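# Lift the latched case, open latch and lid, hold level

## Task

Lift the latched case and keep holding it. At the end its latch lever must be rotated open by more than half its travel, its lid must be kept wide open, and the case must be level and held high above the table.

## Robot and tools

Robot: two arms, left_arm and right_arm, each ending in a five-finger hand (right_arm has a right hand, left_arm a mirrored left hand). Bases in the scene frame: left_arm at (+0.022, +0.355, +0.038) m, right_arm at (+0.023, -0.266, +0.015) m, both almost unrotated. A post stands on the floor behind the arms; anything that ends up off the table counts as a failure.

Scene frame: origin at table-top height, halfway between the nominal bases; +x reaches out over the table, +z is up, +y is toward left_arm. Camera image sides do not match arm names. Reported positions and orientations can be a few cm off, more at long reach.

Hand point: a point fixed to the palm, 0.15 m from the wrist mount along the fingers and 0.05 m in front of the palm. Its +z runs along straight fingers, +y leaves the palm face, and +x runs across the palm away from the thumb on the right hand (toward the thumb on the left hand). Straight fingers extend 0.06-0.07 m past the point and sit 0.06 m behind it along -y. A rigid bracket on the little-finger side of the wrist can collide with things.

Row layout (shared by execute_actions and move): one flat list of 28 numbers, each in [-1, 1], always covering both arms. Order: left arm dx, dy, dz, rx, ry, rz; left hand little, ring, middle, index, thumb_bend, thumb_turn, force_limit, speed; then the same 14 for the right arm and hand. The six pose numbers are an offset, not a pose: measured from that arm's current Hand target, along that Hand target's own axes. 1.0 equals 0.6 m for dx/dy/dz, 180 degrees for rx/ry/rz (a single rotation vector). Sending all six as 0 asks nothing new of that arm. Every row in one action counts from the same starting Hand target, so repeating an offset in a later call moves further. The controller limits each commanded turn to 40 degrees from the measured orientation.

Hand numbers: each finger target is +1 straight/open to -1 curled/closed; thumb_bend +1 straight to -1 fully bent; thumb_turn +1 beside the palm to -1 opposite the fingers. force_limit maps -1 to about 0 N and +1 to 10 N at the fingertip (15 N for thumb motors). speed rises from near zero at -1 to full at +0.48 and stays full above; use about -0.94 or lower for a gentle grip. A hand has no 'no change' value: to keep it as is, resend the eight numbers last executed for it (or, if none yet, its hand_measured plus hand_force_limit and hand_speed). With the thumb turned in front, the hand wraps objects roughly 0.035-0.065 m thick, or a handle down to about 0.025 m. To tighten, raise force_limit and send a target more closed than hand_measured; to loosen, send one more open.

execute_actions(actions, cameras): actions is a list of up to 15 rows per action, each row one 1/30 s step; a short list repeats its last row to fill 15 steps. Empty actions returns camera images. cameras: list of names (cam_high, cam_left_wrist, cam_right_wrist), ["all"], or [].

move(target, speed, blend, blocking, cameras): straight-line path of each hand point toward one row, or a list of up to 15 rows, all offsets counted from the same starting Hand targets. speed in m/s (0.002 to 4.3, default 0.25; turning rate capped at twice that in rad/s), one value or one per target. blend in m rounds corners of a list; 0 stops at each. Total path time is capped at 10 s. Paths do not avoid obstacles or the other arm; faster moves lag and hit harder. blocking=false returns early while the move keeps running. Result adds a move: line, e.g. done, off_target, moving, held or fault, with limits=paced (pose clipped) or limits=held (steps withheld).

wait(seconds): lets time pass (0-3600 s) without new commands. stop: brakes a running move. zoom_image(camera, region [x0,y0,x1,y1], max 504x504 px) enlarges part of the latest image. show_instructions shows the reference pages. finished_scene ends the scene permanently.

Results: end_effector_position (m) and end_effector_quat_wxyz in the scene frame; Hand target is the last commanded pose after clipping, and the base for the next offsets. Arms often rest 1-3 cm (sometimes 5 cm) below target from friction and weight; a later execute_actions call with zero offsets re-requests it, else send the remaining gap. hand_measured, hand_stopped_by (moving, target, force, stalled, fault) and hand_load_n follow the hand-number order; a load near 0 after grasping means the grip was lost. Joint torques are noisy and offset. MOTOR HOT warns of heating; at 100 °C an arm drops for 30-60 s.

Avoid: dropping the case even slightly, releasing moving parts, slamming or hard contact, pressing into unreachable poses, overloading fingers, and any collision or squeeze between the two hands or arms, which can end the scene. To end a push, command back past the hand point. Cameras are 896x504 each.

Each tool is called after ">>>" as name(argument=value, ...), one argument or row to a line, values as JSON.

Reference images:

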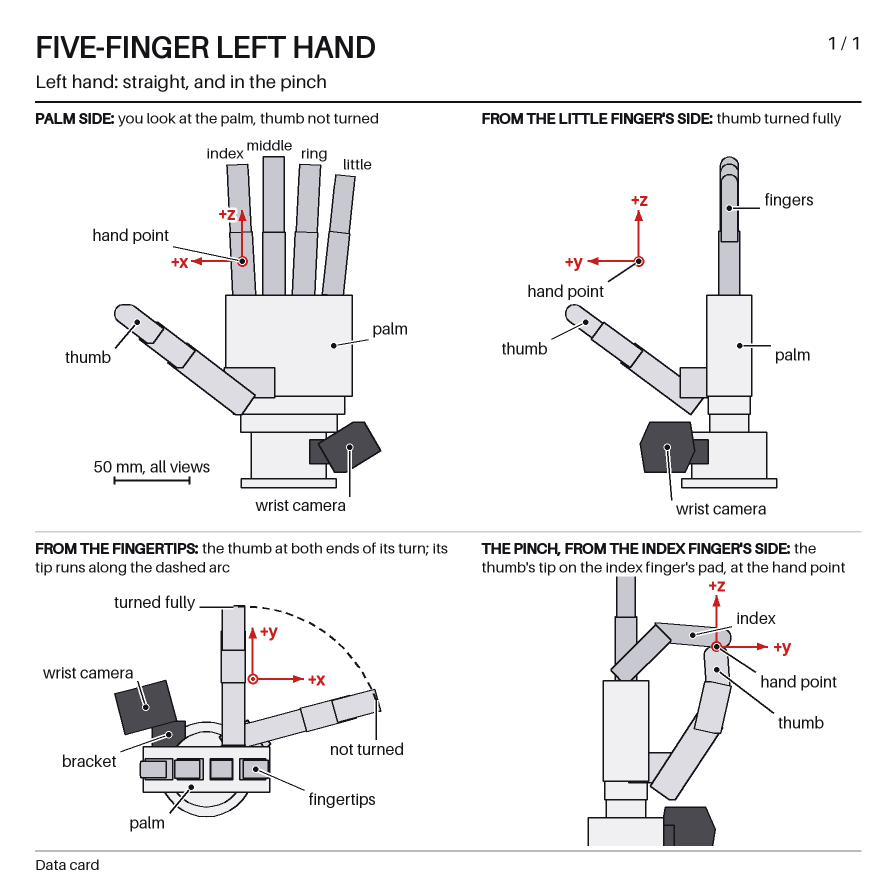

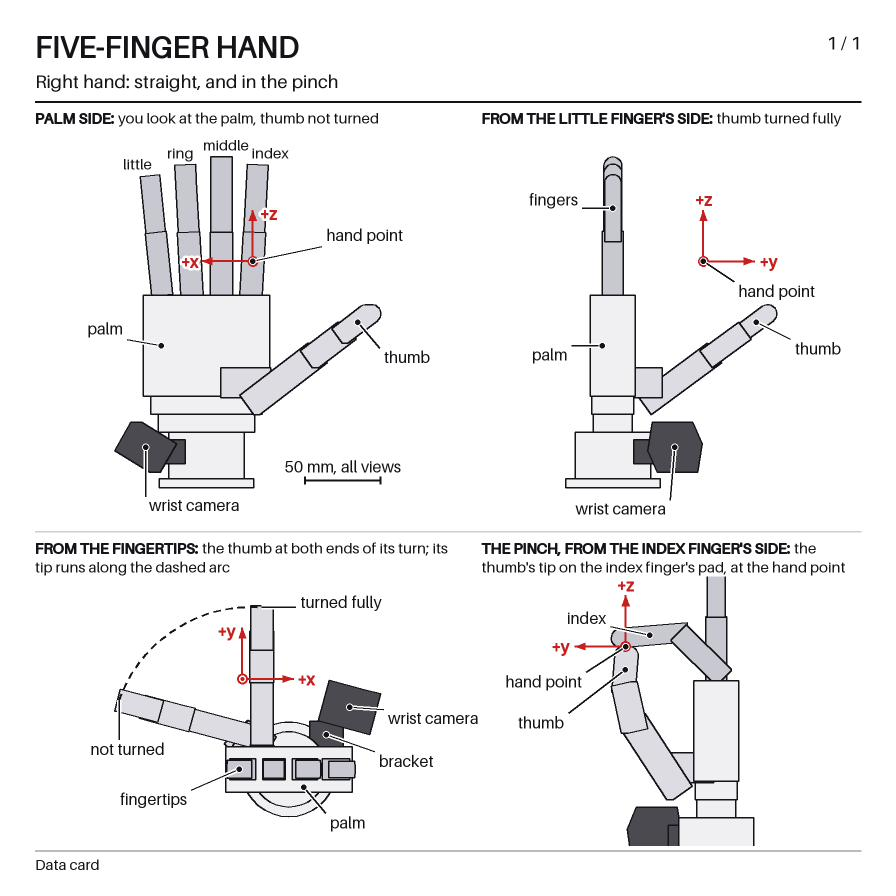

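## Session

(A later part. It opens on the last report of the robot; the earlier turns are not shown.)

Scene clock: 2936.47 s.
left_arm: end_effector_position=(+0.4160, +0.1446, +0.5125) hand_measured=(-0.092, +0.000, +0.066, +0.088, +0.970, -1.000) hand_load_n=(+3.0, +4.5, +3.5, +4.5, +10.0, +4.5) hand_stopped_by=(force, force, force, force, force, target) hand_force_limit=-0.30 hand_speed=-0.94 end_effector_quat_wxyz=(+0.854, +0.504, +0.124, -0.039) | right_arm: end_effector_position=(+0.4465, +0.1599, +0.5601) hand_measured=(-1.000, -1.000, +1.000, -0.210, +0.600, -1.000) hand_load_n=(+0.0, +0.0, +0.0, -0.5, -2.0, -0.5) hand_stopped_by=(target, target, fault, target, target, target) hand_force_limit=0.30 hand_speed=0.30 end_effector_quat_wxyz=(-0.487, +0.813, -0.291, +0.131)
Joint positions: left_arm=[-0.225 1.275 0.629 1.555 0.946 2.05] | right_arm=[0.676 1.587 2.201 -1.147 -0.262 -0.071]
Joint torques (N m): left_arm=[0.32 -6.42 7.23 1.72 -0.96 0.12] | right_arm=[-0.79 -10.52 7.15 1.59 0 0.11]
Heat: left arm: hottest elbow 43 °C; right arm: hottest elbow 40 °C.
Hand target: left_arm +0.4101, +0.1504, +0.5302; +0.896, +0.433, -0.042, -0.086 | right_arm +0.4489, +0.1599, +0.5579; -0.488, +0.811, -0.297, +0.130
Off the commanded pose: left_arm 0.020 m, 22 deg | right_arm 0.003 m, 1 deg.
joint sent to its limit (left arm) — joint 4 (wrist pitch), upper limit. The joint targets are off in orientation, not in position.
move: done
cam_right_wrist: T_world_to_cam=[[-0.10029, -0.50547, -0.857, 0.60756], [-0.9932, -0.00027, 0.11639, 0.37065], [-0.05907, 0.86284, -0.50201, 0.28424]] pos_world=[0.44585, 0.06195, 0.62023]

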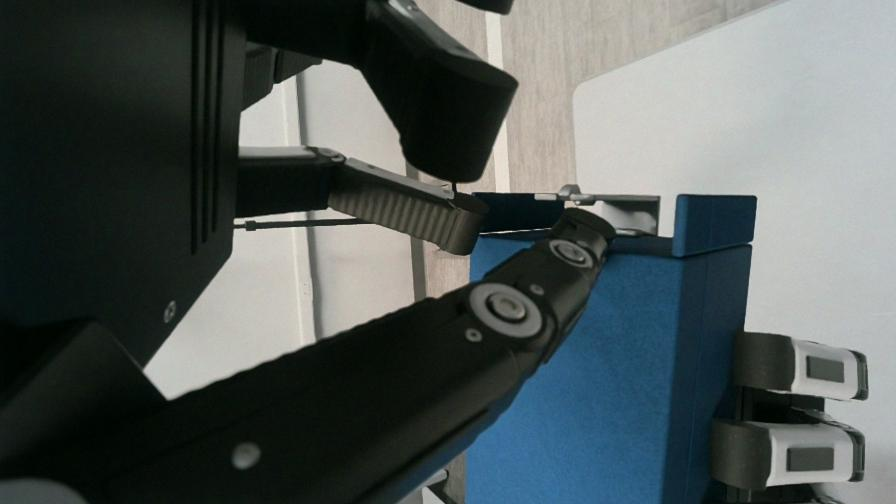

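>>> move(
  target=[
    [0,0,0,0,0,0,-0.4,-0.47,-0.32,-0.47,0.6,-1,-0.3,-0.94,0.0077,-0.038,-0.0131,0,0,0,-1,-1,1,-0.21,0.6,-1,0.3,0.3],
    [0,0,0,0,0,0,-0.4,-0.47,-0.32,-0.47,0.6,-1,-0.3,-0.94,0.0121,-0.0012,0.0095,0,0,0,-1,-1,1,-0.21,0.6,-1,0.3,0.3],
  ],
  speed=0.05,
  cameras=["cam_right_wrist"],
)

>>> zoom_image(
  camera="cam_right_wrist",
  region=[440, 120, 740, 300],
)

Scene clock: 2945.70 s.
left_arm: end_effector_position=(+0.4165, +0.1450, +0.5125) hand_measured=(-0.092, +0.000, +0.066, +0.088, +0.970, -1.000) hand_load_n=(+3.0, +4.5, +4.0, +5.0, +10.0, +4.5) hand_stopped_by=(force, force, force, force, force, target) hand_force_limit=-0.30 hand_speed=-0.94 end_effector_quat_wxyz=(+0.854, +0.503, +0.125, -0.040) | right_arm: end_effector_position=(+0.4506, +0.1625, +0.5593) hand_measured=(-1.000, -1.000, +1.000, -0.210, +0.600, -1.000) hand_load_n=(+0.0, +0.0, +0.0, +0.0, -1.5, +0.0) hand_stopped_by=(target, target, fault, target, target, target) hand_force_limit=0.30 hand_speed=0.30 end_effector_quat_wxyz=(-0.488, +0.813, -0.290, +0.129)
Joint positions: left_arm=[-0.224 1.275 0.629 1.555 0.944 2.046] | right_arm=[0.673 1.6 2.212 -1.145 -0.269 -0.071]
Joint torques (N m): left_arm=[0.5 -6.53 7.2 1.72 -0.94 0.18] | right_arm=[-1.61 -10.46 7.16 1.62 -0.12 0.05]
Heat: left arm: hottest elbow 43 °C; right arm: hottest elbow 39 °C.
Hand target: left_arm +0.4101, +0.1503, +0.5302; +0.896, +0.433, -0.042, -0.086 | right_arm +0.4578, +0.1596, +0.5554; -0.488, +0.810, -0.297, +0.130
Off the commanded pose: left_arm 0.020 m, 22 deg | right_arm 0.009 m, 1 deg.
joint sent to its limit (left arm) — joint 4 (wrist pitch), upper limit. The joint targets are off in orientation, not in position.
move: done
cam_right_wrist: T_world_to_cam=[[-0.09983, -0.5027, -0.85867, 0.60888], [-0.99304, -0.00393, 0.11776, 0.37455], [-0.06257, 0.86445, -0.49881, 0.28147]] pos_world=[0.45035, 0.06424, 0.61913]

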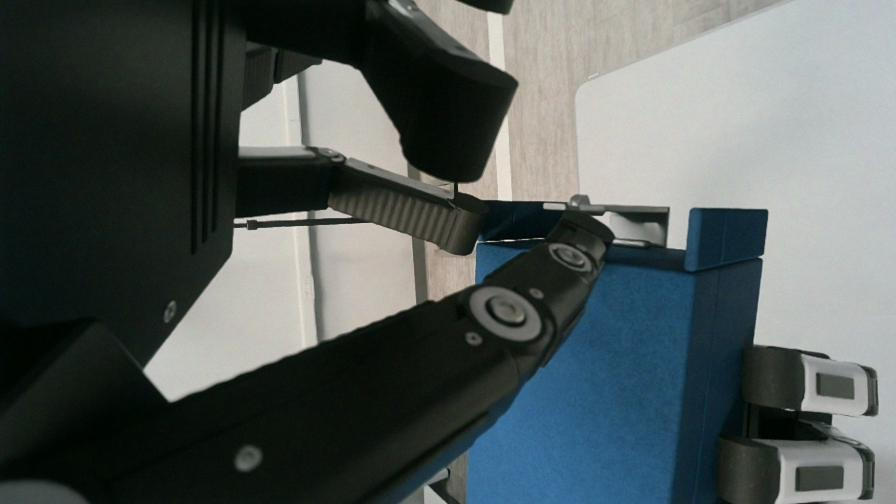

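Scaled by 1.680 from the camera's image (finer frame: 1280x720).

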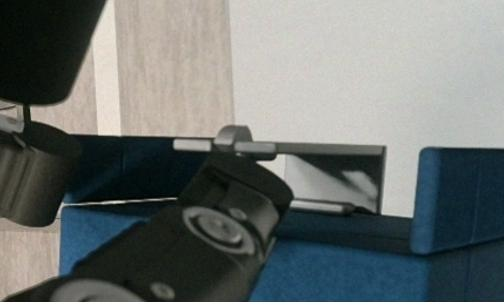

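>>> zoom_image(
  camera="cam_right_wrist",
  region=[520, 170, 700, 270],
)

>>> execute_actions(
  actions=[],
  cameras=["cam_high"],
)

>>> zoom_image(
  camera="cam_high",
  region=[475, 90, 535, 140],
)

Scaled by 2.800 from the camera's image (finer frame: 1280x720).

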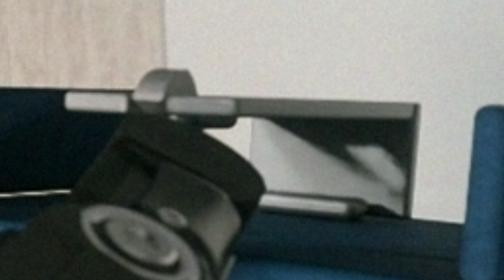

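Scene clock: 2978.93 s.
left_arm: end_effector_position=(+0.4165, +0.1450, +0.5125) hand_measured=(-0.092, +0.000, +0.066, +0.088, +0.970, -1.000) hand_load_n=(+3.0, +4.5, +4.0, +5.0, +10.5, +4.5) hand_stopped_by=(force, force, force, force, force, target) hand_force_limit=-0.30 hand_speed=-0.94 end_effector_quat_wxyz=(+0.854, +0.503, +0.125, -0.040) | right_arm: end_effector_position=(+0.4506, +0.1625, +0.5593) hand_measured=(-1.000, -1.000, +1.000, -0.210, +0.600, -1.000) hand_load_n=(+0.0, +0.0, +0.0, +0.0, -2.0, +0.0) hand_stopped_by=(target, target, fault, target, target, target) hand_force_limit=0.30 hand_speed=0.30 end_effector_quat_wxyz=(-0.488, +0.813, -0.290, +0.129)
Joint positions: left_arm=[-0.224 1.275 0.629 1.555 0.944 2.046] | right_arm=[0.673 1.6 2.212 -1.145 -0.269 -0.071]
Joint velocities: within noise
Joint torques (N m): left_arm=[0.21 -6.77 7.2 1.72 -0.95 0.15] | right_arm=[-1.38 -10.46 7.13 1.61 -0.11 0.05]
Heat: left arm: hottest elbow 43 °C; right arm: hottest elbow 39 °C.
Hand target: left_arm +0.4101, +0.1503, +0.5302; +0.896, +0.433, -0.042, -0.086 | right_arm +0.4578, +0.1596, +0.5554; -0.488, +0.810, -0.297, +0.130
Off the commanded pose: left_arm 0.020 m, 22 deg | right_arm 0.009 m, 1 deg.
Images, in order (width x height): cam_high 896x504.

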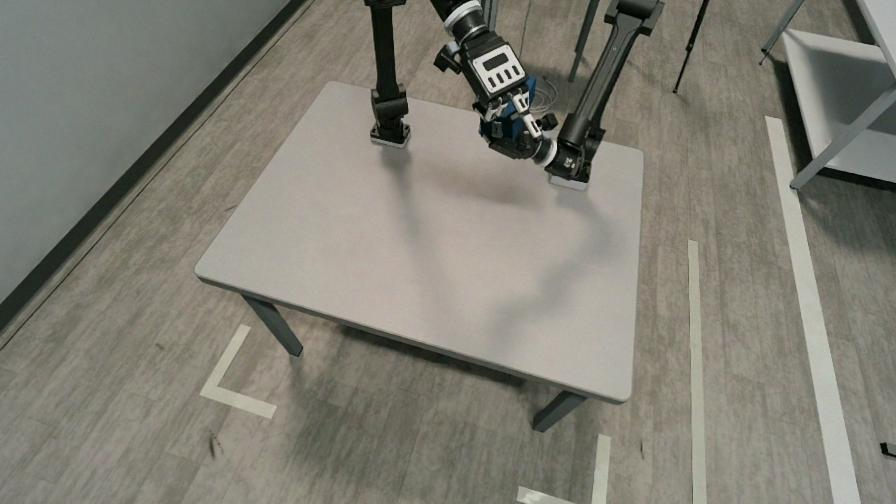

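Scaled by 8.400 from the camera's image (finer frame: 1280x720).

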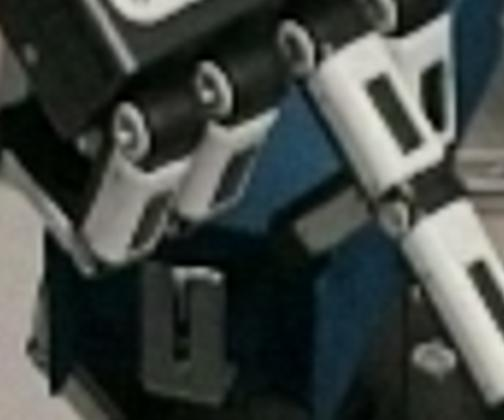

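>>> move(
  target=[
    [0,0,0,0,0,0,-0.4,-0.47,-0.32,-0.47,0.6,-1,-0.3,-0.94,0.0025,-0.0323,-0.0267,0,0,0,-1,-1,1,-0.21,0.6,-1,0.3,0.3],
    [0,0,0,0,0,0,-0.4,-0.47,-0.32,-0.47,0.6,-1,-0.3,-0.94,0.0053,0.0003,-0.0083,0,0,0,-1,-1,1,-0.21,0.6,-1,0.3,0.3],
  ],
  speed=0.05,
  cameras=["cam_right_wrist","cam_high"],
)

>>> zoom_image(
  camera="cam_right_wrist",
  region=[440, 120, 740, 300],
)

>>> zoom_image(
  camera="cam_high",
  region=[475, 90, 535, 140],
)

Scene clock: 3021.00 s.
left_arm: end_effector_position=(+0.4172, +0.1458, +0.5124) hand_measured=(-0.092, +0.000, +0.066, +0.088, +0.970, -1.000) hand_load_n=(+2.5, +4.5, +3.5, +5.0, +10.0, +4.0) hand_stopped_by=(force, force, force, force, force, target) hand_force_limit=-0.30 hand_speed=-0.94 end_effector_quat_wxyz=(+0.855, +0.502, +0.127, -0.040) | right_arm: end_effector_position=(+0.4517, +0.1575, +0.5569) hand_measured=(-1.000, -1.000, +1.000, -0.210, +0.600, -1.000) hand_load_n=(+0.0, +0.0, +0.0, +0.0, -1.5, +0.0) hand_stopped_by=(target, target, fault, target, target, target) hand_force_limit=0.30 hand_speed=0.30 end_effector_quat_wxyz=(-0.485, +0.814, -0.294, +0.126)
Joint positions: left_arm=[-0.223 1.275 0.629 1.555 0.942 2.044] | right_arm=[0.663 1.598 2.209 -1.155 -0.276 -0.071]
Joint torques (N m): left_arm=[0.38 -6.24 7.16 1.69 -0.86 0.19] | right_arm=[-1.38 -10.7 7.39 1.61 -0.15 0.01]
Heat: left arm: hottest elbow 43 °C; right arm: hottest elbow 39 °C.
Hand target: left_arm +0.4101, +0.1503, +0.5302; +0.896, +0.433, -0.042, -0.086 | right_arm +0.4578, +0.1543, +0.5572; -0.488, +0.810, -0.297, +0.130
Off the commanded pose: left_arm 0.020 m, 22 deg | right_arm 0.007 m, 1 deg.
joint sent to its limit (left arm) — joint 4 (wrist pitch), upper limit. The joint targets are off in orientation, not in position.
move: done
cam_right_wrist: T_world_to_cam=[[-0.11191, -0.50621, -0.85512, 0.60834], [-0.99157, 0.00029, 0.12959, 0.36807], [-0.06535, 0.86241, -0.50198, 0.28791]] pos_world=[0.45186, 0.05955, 0.61703]
Images, in order (width x height): cam_high 896x504, cam_right_wrist 896x504.

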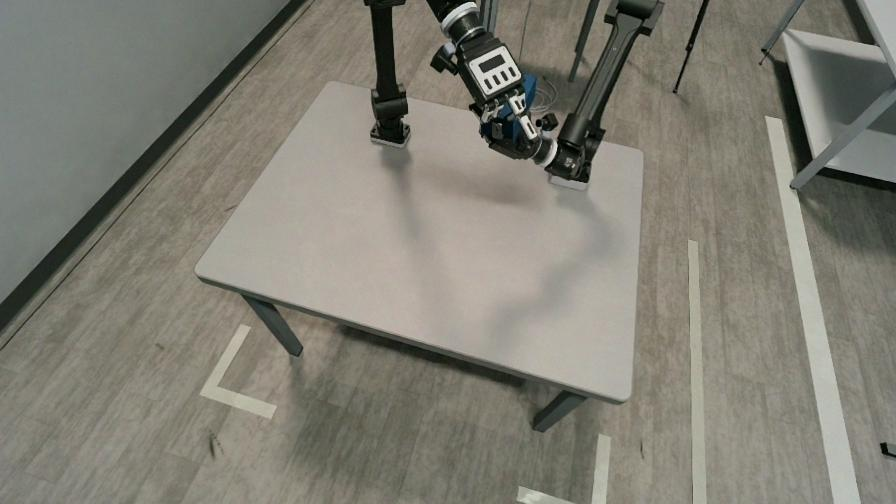

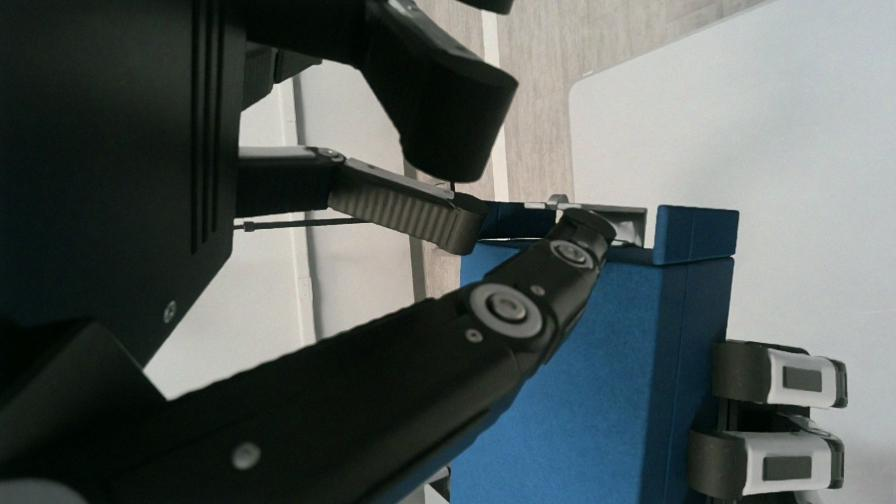

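Scaled by 1.680 from the camera's image (finer frame: 1280x720).

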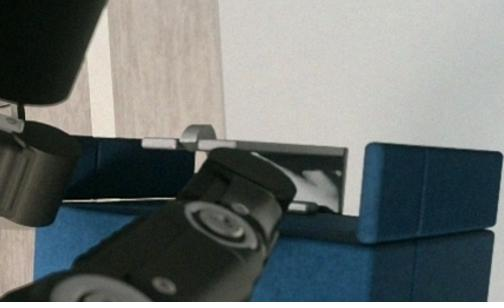

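Scaled by 8.400 from the camera's image (finer frame: 1280x720).

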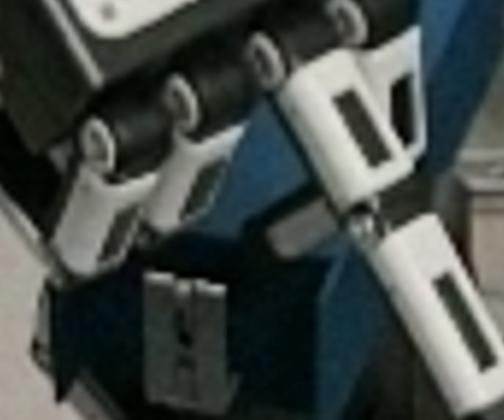

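>>> move(
  target=[
    [0,0,0,0,0,0,-0.4,-0.47,-0.32,-0.47,0.6,-1,-0.3,-0.94,-0.0102,-0.043,-0.0342,0,0,0,-1,-1,1,-0.21,0.6,-1,0.3,0.3],
    [0,0,0,0,0,0,-0.4,-0.47,-0.32,-0.47,0.6,-1,-0.3,-0.94,-0.0102,-0.043,-0.0342,-0.001,-0.1369,-0.0898,-1,-1,1,-0.08,0.6,-0.65,0.3,0.3],
  ],
  speed=0.1,
  cameras=["cam_right_wrist","cam_high"],
)

>>> zoom_image(
  camera="cam_right_wrist",
  region=[440, 120, 740, 300],
)

>>> zoom_image(
  camera="cam_high",
  region=[475, 75, 545, 140],
)

Scene clock: 3118.27 s.
left_arm: end_effector_position=(+0.4174, +0.1462, +0.5128) hand_measured=(-0.092, +0.000, +0.066, +0.088, +0.970, -1.000) hand_load_n=(+2.5, +4.5, +3.5, +5.5, +10.0, +4.0) hand_stopped_by=(force, force, force, force, force, target) hand_force_limit=-0.30 hand_speed=-0.94 end_effector_quat_wxyz=(+0.855, +0.501, +0.127, -0.039) | right_arm: end_effector_position=(+0.4473, +0.1577, +0.5859) hand_measured=(-1.000, -1.000, +1.000, -0.080, +0.600, -0.650) hand_load_n=(+0.0, +0.0, +0.0, +0.0, +0.0, +0.0) hand_stopped_by=(target, target, fault, target, target, target) hand_force_limit=0.30 hand_speed=0.30 end_effector_quat_wxyz=(-0.521, +0.850, -0.077, +0.017)
Joint positions: left_arm=[-0.223 1.275 0.629 1.555 0.939 2.044] | right_arm=[0.572 1.971 2.896 -1.609 -0.762 -0.455]
Joint torques (N m): left_arm=[0.03 -6.48 7.2 1.66 -0.78 0.19] | right_arm=[-1.32 -12.45 8.77 0.53 -0.46 -0.13]
Heat: left arm: hottest elbow 43 °C; right arm: hottest elbow 38 °C.
Hand target: left_arm +0.4100, +0.1503, +0.5303; +0.896, +0.433, -0.042, -0.086 | right_arm +0.4519, +0.1521, +0.5903; -0.516, +0.854, -0.071, +0.021
Off the commanded pose: left_arm 0.019 m, 22 deg | right_arm 0.008 m, 1 deg.
elbow stopped short (right arm): the move would have taken joint 3 (elbow) straighter than the controller allows.
joint sent to its limit (left arm) — joint 4 (wrist pitch), upper limit. The joint targets are off in orientation, not in position.
move: done
cam_right_wrist: T_world_to_cam=[[0.17274, -0.46119, -0.87033, 0.50724], [-0.8767, -0.47474, 0.07756, 0.41395], [-0.44895, 0.74962, -0.48633, 0.48231]] pos_world=[0.49182, 0.06891, 0.64392]
Images, in order (width x height): cam_high 896x504, cam_right_wrist 896x504.

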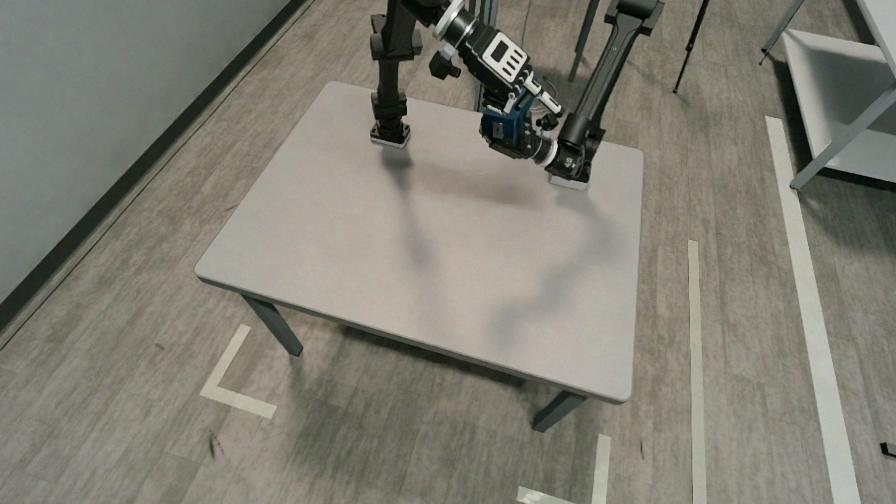

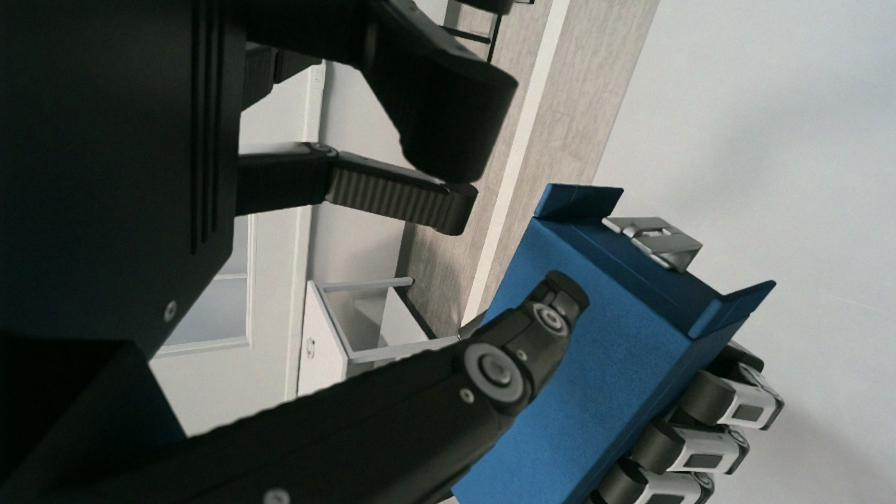

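Scaled by 1.680 from the camera's image (finer frame: 1280x720).

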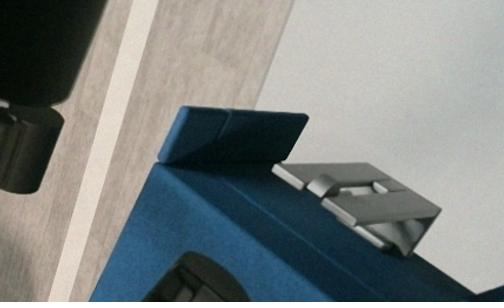

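Scaled by 7.200 from the camera's image (finer frame: 1280x720).

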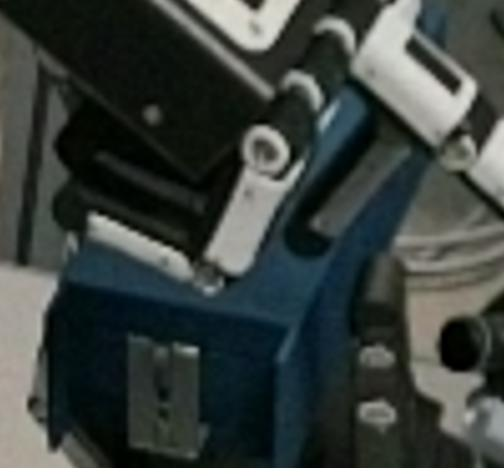

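>>> zoom_image(
  camera="cam_right_wrist",
  region=[500, 160, 780, 360],
)

Scaled by 1.800 from the camera's image (finer frame: 1280x720).

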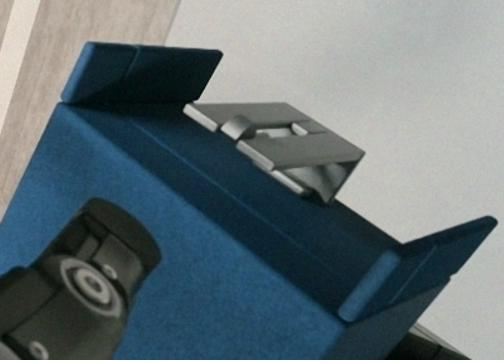

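>>> move(
  target=[
    [0,0,0,0,0,0,-0.4,-0.47,-0.32,-0.47,0.6,-1,-0.3,-0.94,0,0.0479,0.0092,0,0,0,-1,-1,1,-0.06,0.5,-0.65,0.3,0.3],
  ],
  speed=0.06,
  cameras=["cam_right_wrist","cam_high"],
)

>>> zoom_image(
  camera="cam_right_wrist",
  region=[440, 160, 720, 360],
)

>>> zoom_image(
  camera="cam_high",
  region=[475, 75, 545, 140],
)

Scene clock: 3179.80 s.
left_arm: end_effector_position=(+0.4173, +0.1461, +0.5123) hand_measured=(-0.092, +0.000, +0.066, +0.088, +0.970, -1.000) hand_load_n=(+2.0, +4.0, +3.5, +6.0, +10.0, +3.5) hand_stopped_by=(force, force, force, force, force, target) hand_force_limit=-0.30 hand_speed=-0.94 end_effector_quat_wxyz=(+0.855, +0.501, +0.128, -0.040) | right_arm: end_effector_position=(+0.4455, +0.1479, +0.5539) hand_measured=(-1.000, -1.000, +1.000, -0.060, +0.500, -0.650) hand_load_n=(+0.0, +0.0, +0.0, +0.0, +0.0, +0.0) hand_stopped_by=(target, target, fault, target, target, target) hand_force_limit=0.30 hand_speed=0.30 end_effector_quat_wxyz=(-0.507, +0.859, -0.071, +0.009)
Joint positions: left_arm=[-0.223 1.275 0.628 1.555 0.94 2.044] | right_arm=[0.561 1.805 2.52 -1.459 -0.77 -0.505]
Joint torques (N m): left_arm=[0.32 -6.53 7.25 1.65 -0.79 0.17] | right_arm=[-1.08 -13.04 7.32 1.59 -0.45 0.05]
Heat: left arm: hottest elbow 43 °C; right arm: hottest elbow 40 °C.
Hand target: left_arm +0.4100, +0.1503, +0.5304; +0.896, +0.433, -0.042, -0.086 | right_arm +0.4496, +0.1438, +0.5623; -0.516, +0.854, -0.071, +0.021
Off the commanded pose: left_arm 0.020 m, 22 deg | right_arm 0.010 m, 2 deg.
elbow stopped short (right arm): the move would have taken joint 3 (elbow) straighter than the controller allows.
joint sent to its limit (left arm) — joint 4 (wrist pitch), upper limit. The joint targets are off in orientation, not in position.
move: done
cam_right_wrist: T_world_to_cam=[[0.17429, -0.48504, -0.85695, 0.47068], [-0.86649, -0.48897, 0.10053, 0.39503], [-0.46778, 0.72502, -0.5055, 0.49589]] pos_world=[0.49222, 0.06192, 0.61432]
Images, in order (width x height): cam_high 896x504, cam_right_wrist 896x504.

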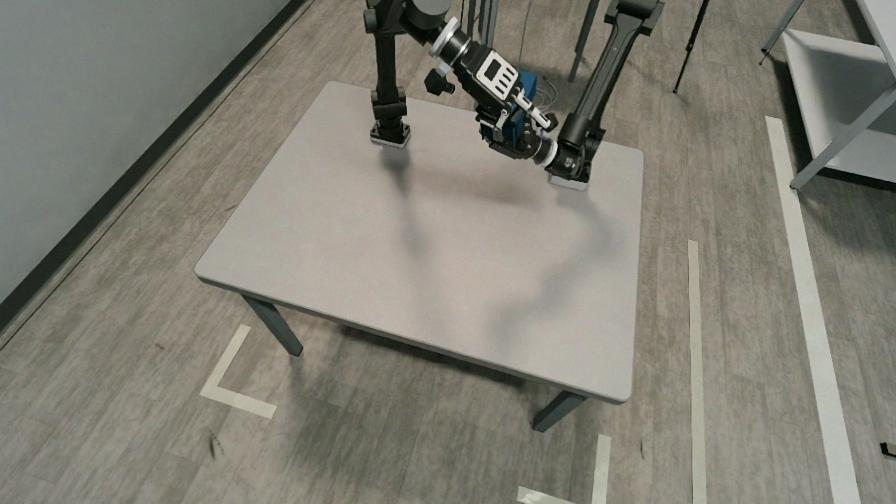

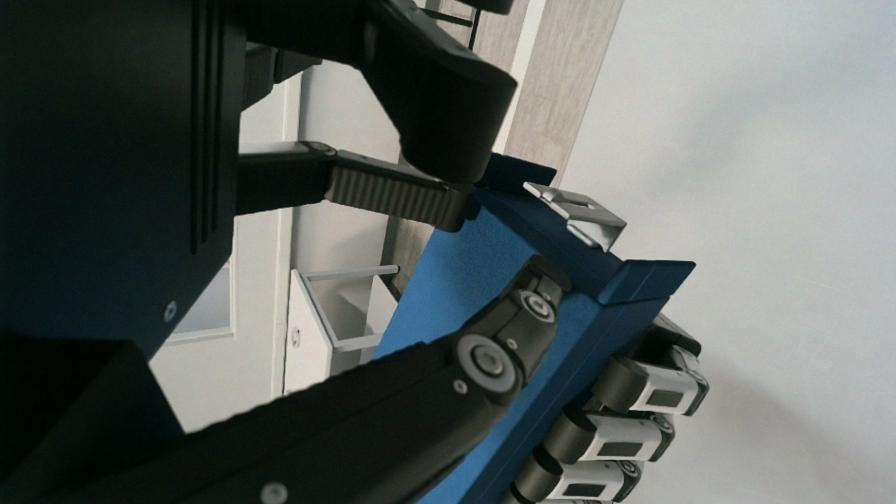

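Scaled by 1.800 from the camera's image (finer frame: 1280x720).

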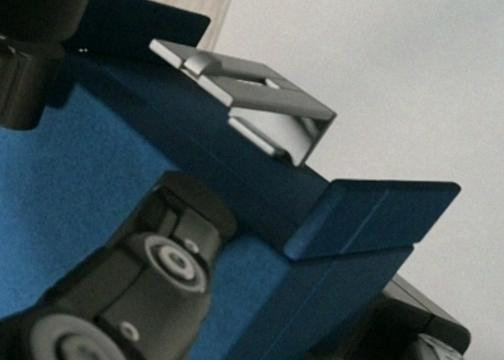

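Scaled by 7.200 from the camera's image (finer frame: 1280x720).

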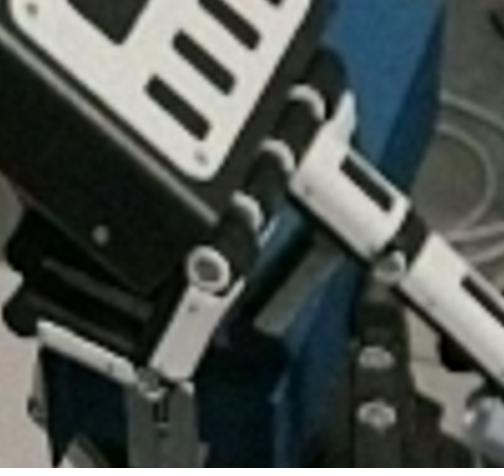

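>>> zoom_image(
  camera="cam_high",
  region=[475, 105, 525, 155],
)

Scaled by 10.080 from the camera's image (finer frame: 1280x720).

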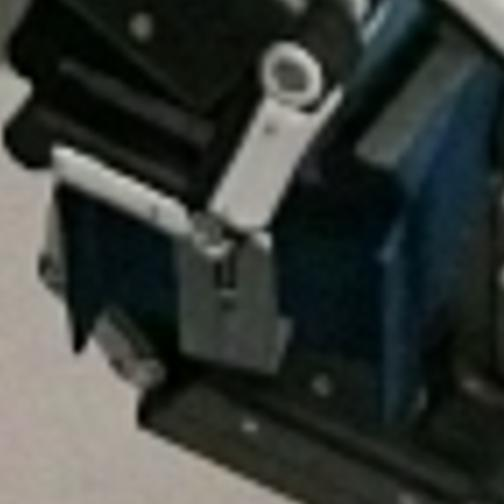

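>>> wait(
  seconds=0.1,
  cameras=["cam_left_wrist"],
)

Scene clock: 3214.33 s.
left_arm: end_effector_position=(+0.4173, +0.1461, +0.5123) hand_measured=(-0.092, +0.000, +0.066, +0.088, +0.970, -1.000) hand_load_n=(+2.0, +4.0, +3.5, +5.5, +10.5, +3.5) hand_stopped_by=(force, force, force, force, force, target) hand_force_limit=-0.30 hand_speed=-0.94 end_effector_quat_wxyz=(+0.855, +0.501, +0.128, -0.040) | right_arm: end_effector_position=(+0.4455, +0.1479, +0.5539) hand_measured=(-1.000, -1.000, +1.000, -0.060, +0.500, -0.650) hand_load_n=(+0.0, +0.0, +0.0, +0.0, +0.0, +0.0) hand_stopped_by=(target, target, fault, target, target, target) hand_force_limit=0.30 hand_speed=0.30 end_effector_quat_wxyz=(-0.507, +0.859, -0.071, +0.009)
Joint positions: left_arm=[-0.223 1.275 0.628 1.555 0.94 2.044] | right_arm=[0.561 1.805 2.52 -1.459 -0.77 -0.505]
Joint torques (N m): left_arm=[0.32 -6.36 7.3 1.63 -0.8 0.17] | right_arm=[-1.26 -12.98 7.27 1.68 -0.45 0.05]
Heat: left arm: hottest elbow 41 °C; right arm: hottest elbow 39 °C.
Hand target: left_arm +0.4100, +0.1503, +0.5304; +0.896, +0.433, -0.042, -0.086 | right_arm +0.4496, +0.1438, +0.5623; -0.515, +0.854, -0.071, +0.021
Off the commanded pose: left_arm 0.020 m, 22 deg | right_arm 0.010 m, 2 deg.
wait: 0.10 s; at rest from the start
cam_left_wrist: T_world_to_cam=[[-0.00187, -0.4666, -0.88447, 0.51389], [0.72653, 0.60711, -0.32182, -0.23015], [0.68713, -0.6432, 0.33786, -0.25307]] pos_world=[0.34207, 0.21673, 0.46595]

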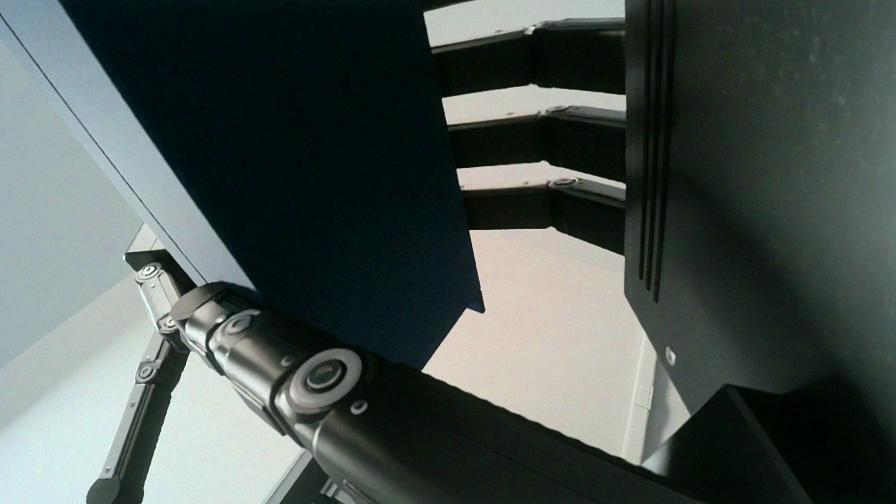

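>>> move(
  target=[
    [0,0,0,0,0,0,-0.4,-0.47,-0.32,-0.47,0.6,-1,-0.3,-0.94,0.01,-0.06,-0.03,0,0,0,-1,-1,1,-0.06,0.5,-0.65,0.3,0.3],
    [0,0,0,0,0,0,-0.4,-0.47,-0.32,-0.47,0.6,-1,-0.3,-0.94,0.033,-0.01,-0.13,0,0,0,-1,-1,1,-0.06,0.5,-0.65,0.3,0.3],
  ],
  speed=0.1,
  cameras=["all"],
)

>>> zoom_image(
  camera="cam_high",
  region=[480, 55, 550, 150],
)

>>> zoom_image(
  camera="cam_right_wrist",
  region=[440, 100, 800, 360],
)

Scene clock: 3243.40 s.
left_arm: end_effector_position=(+0.4173, +0.1461, +0.5123) hand_measured=(-0.092, +0.000, +0.066, +0.088, +0.970, -1.000) hand_load_n=(+2.0, +4.0, +3.5, +5.5, +10.5, +3.5) hand_stopped_by=(force, force, force, force, force, target) hand_force_limit=-0.30 hand_speed=-0.94 end_effector_quat_wxyz=(+0.855, +0.501, +0.128, -0.040) | right_arm: end_effector_position=(+0.4654, +0.0815, +0.5980) hand_measured=(-1.000, -1.000, +1.000, -0.060, +0.500, -0.650) hand_load_n=(+0.0, +0.0, +0.0, +0.0, +0.0, +0.0) hand_stopped_by=(target, target, fault, target, target, target) hand_force_limit=0.30 hand_speed=0.30 end_effector_quat_wxyz=(-0.528, +0.845, -0.079, +0.026)
Joint positions: left_arm=[-0.223 1.275 0.628 1.555 0.94 2.044] | right_arm=[0.421 1.922 2.864 -1.694 -0.87 -0.577]
Joint torques (N m): left_arm=[-0.03 -6.53 7.35 1.65 -0.77 0.17] | right_arm=[-1.08 -12.86 5.87 0.39 -0.52 -0.12]
Heat: left arm: hottest elbow 41 °C; right arm: hottest elbow 39 °C.
Hand target: left_arm +0.4100, +0.1503, +0.5304; +0.896, +0.433, -0.042, -0.086 | right_arm +0.4612, +0.0754, +0.6033; -0.515, +0.854, -0.071, +0.021
Off the commanded pose: left_arm 0.020 m, 22 deg | right_arm 0.009 m, 2 deg.
elbow stopped short (right arm): the move would have taken joint 3 (elbow) straighter than the controller allows.
joint sent to its limit (left arm) — joint 4 (wrist pitch), upper limit. The joint targets are off in orientation, not in position.
joint sent to its limit (right arm) — joint 4 (wrist pitch), lower limit. The joint targets still meet the commanded pose.
move: done
cam_left_wrist: T_world_to_cam=[[-0.00187, -0.4666, -0.88447, 0.51389], [0.72653, 0.60711, -0.32182, -0.23015], [0.68713, -0.6432, 0.33786, -0.25307]] pos_world=[0.34207, 0.21673, 0.46595]
cam_right_wrist: T_world_to_cam=[[0.17917, -0.44903, -0.87537, 0.47864], [-0.88426, -0.46353, 0.05678, 0.40768], [-0.43125, 0.76388, -0.48011, 0.54025]] pos_world=[0.50772, -0.0088, 0.65522]

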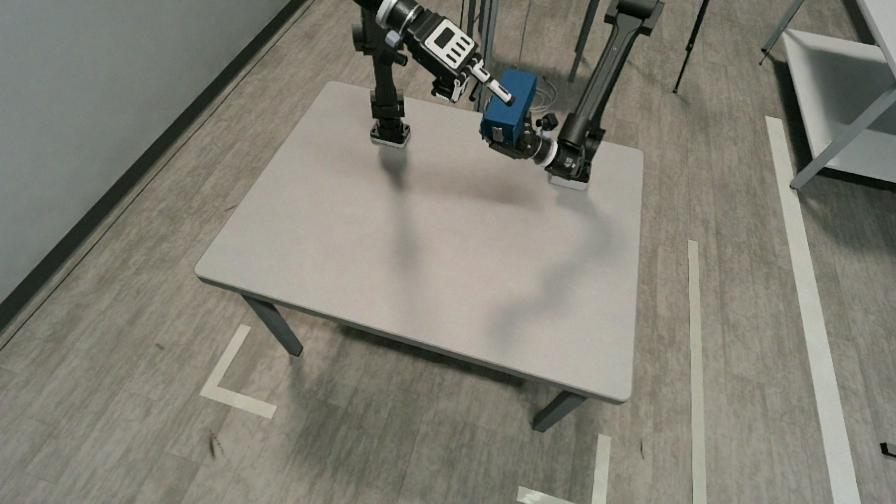

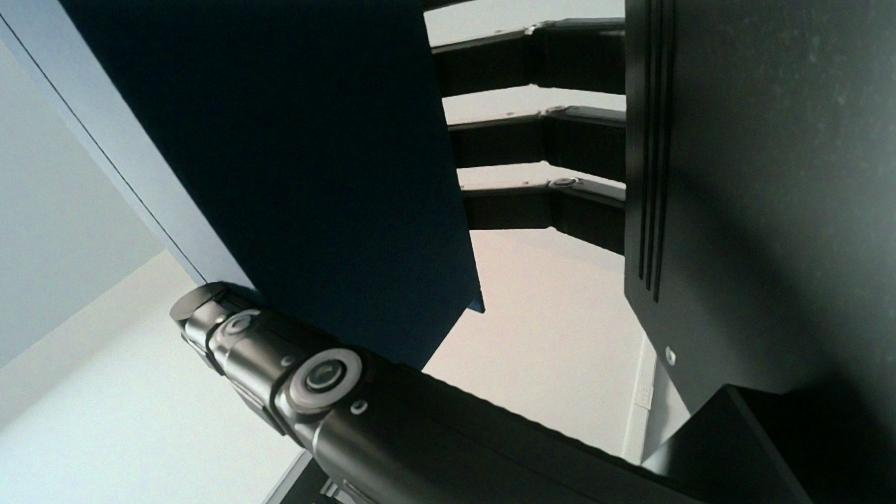

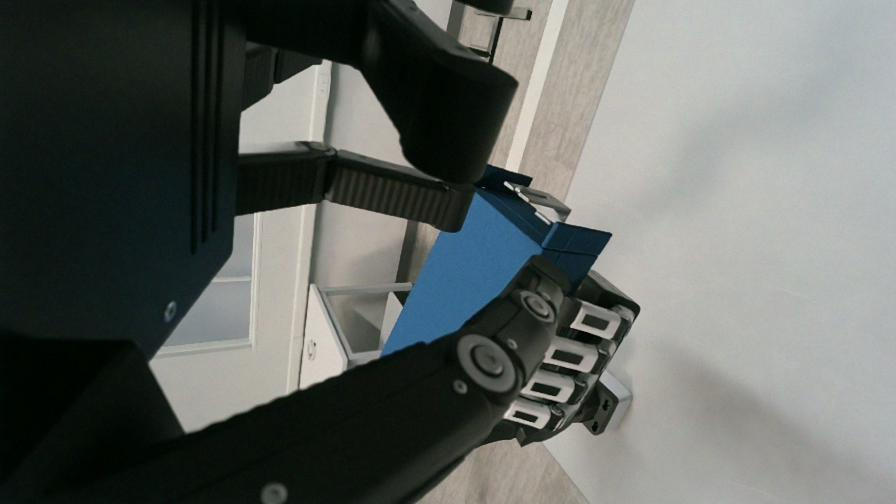

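Scaled by 5.305 from the camera's image (finer frame: 1280x720).

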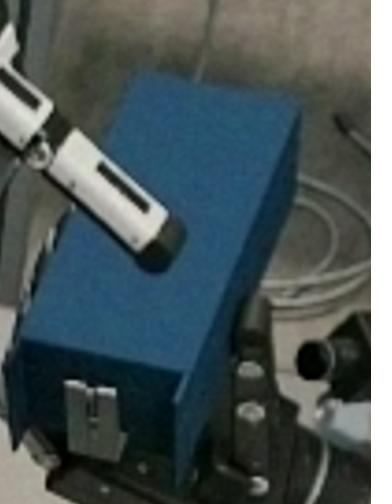

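Scaled by 1.400 from the camera's image (finer frame: 1280x720).

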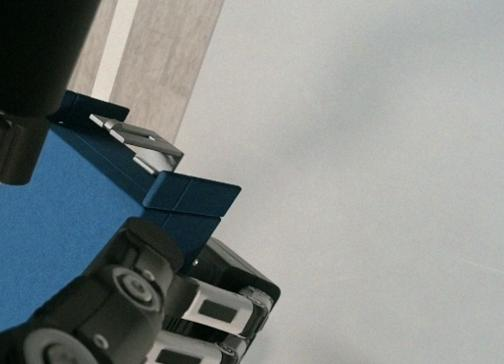

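>>> move(
  target=[
    [0,0,0,0,0,0,-0.4,-0.47,-0.32,-0.47,0.6,-1,-0.3,-0.94,-0.2634,-0.058,0.108,0,0,0,-1,-1,1,-0.06,0.5,1,0.3,0.3],
  ],
  speed=0.12,
  cameras=["cam_right_wrist","cam_high"],
)

>>> zoom_image(
  camera="cam_high",
  region=[450, 30, 590, 160],
)

Scene clock: 3275.20 s.
left_arm: end_effector_position=(+0.4173, +0.1461, +0.5123) hand_measured=(-0.092, +0.000, +0.066, +0.088, +0.970, -1.000) hand_load_n=(+2.0, +4.0, +3.5, +5.5, +10.5, +3.5) hand_stopped_by=(force, force, force, force, force, target) hand_force_limit=-0.30 hand_speed=-0.94 end_effector_quat_wxyz=(+0.855, +0.501, +0.128, -0.040) | right_arm: end_effector_position=(+0.3186, +0.1696, +0.6009) hand_measured=(-1.000, -1.000, +1.000, -0.060, +0.500, +1.000) hand_load_n=(+0.0, +0.0, +0.0, +0.0, +0.0, +0.0) hand_stopped_by=(target, target, fault, target, target, target) hand_force_limit=0.30 hand_speed=0.30 end_effector_quat_wxyz=(-0.505, +0.860, -0.072, +0.015)
Joint positions: left_arm=[-0.223 1.275 0.628 1.555 0.94 2.044] | right_arm=[0.765 1.587 2.363 -1.411 -0.6 -0.342]
Joint torques (N m): left_arm=[0.44 -6.24 7.25 1.68 -0.79 0.21] | right_arm=[0.15 -9.76 6.97 1.84 -0.2 0.14]
Heat: left arm: hottest elbow 41 °C; right arm: hottest elbow 38 °C.
Hand target: left_arm +0.4100, +0.1503, +0.5304; +0.896, +0.433, -0.042, -0.086 | right_arm +0.3155, +0.1706, +0.6095; -0.515, +0.854, -0.071, +0.021
Off the commanded pose: left_arm 0.020 m, 22 deg | right_arm 0.009 m, 2 deg.
joint sent to its limit (left arm) — joint 4 (wrist pitch), upper limit. The joint targets are off in orientation, not in position.
move: done
cam_right_wrist: T_world_to_cam=[[0.17874, -0.49091, -0.85268, 0.54059], [-0.87119, -0.48172, 0.09472, 0.29465], [-0.45725, 0.72592, -0.51378, 0.44604]] pos_world=[0.36402, 0.08353, 0.66221]
Images, in order (width x height): cam_high 896x504, cam_right_wrist 896x504.

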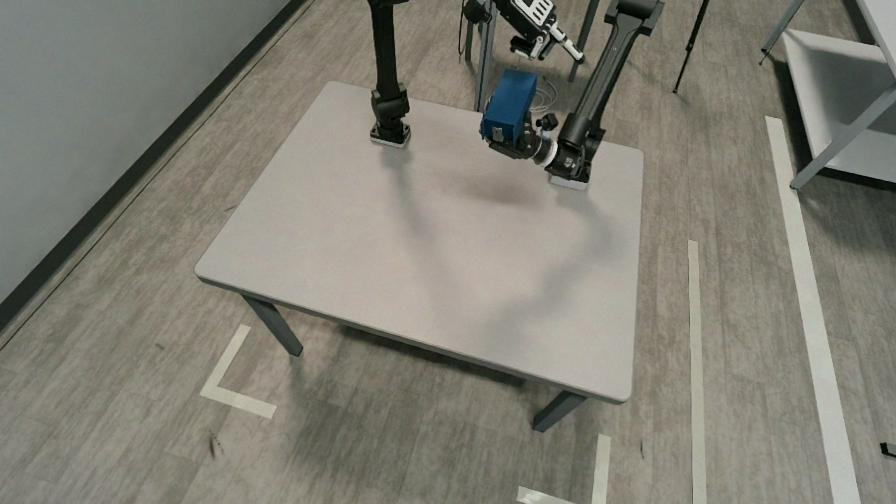

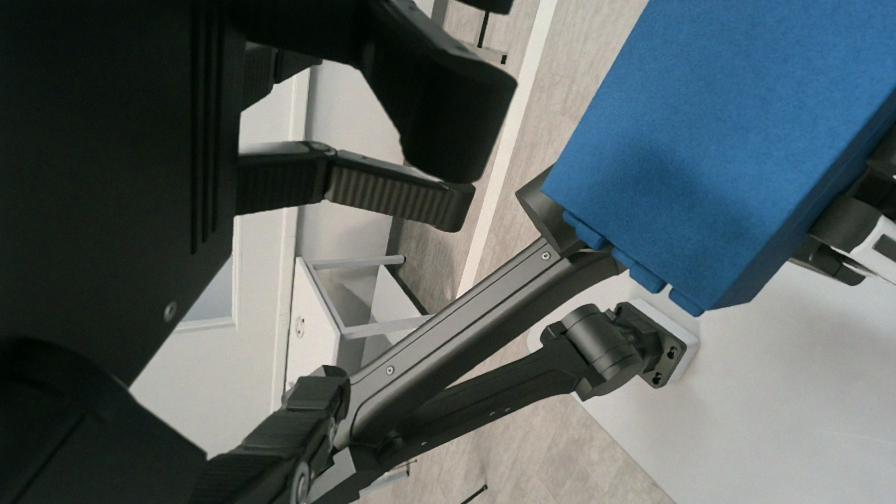

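Scaled by 3.600 from the camera's image (finer frame: 1280x720).

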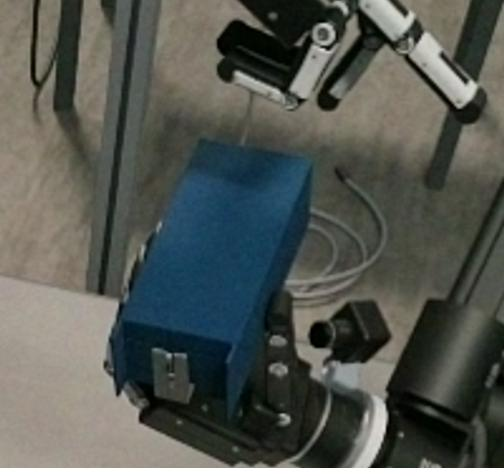

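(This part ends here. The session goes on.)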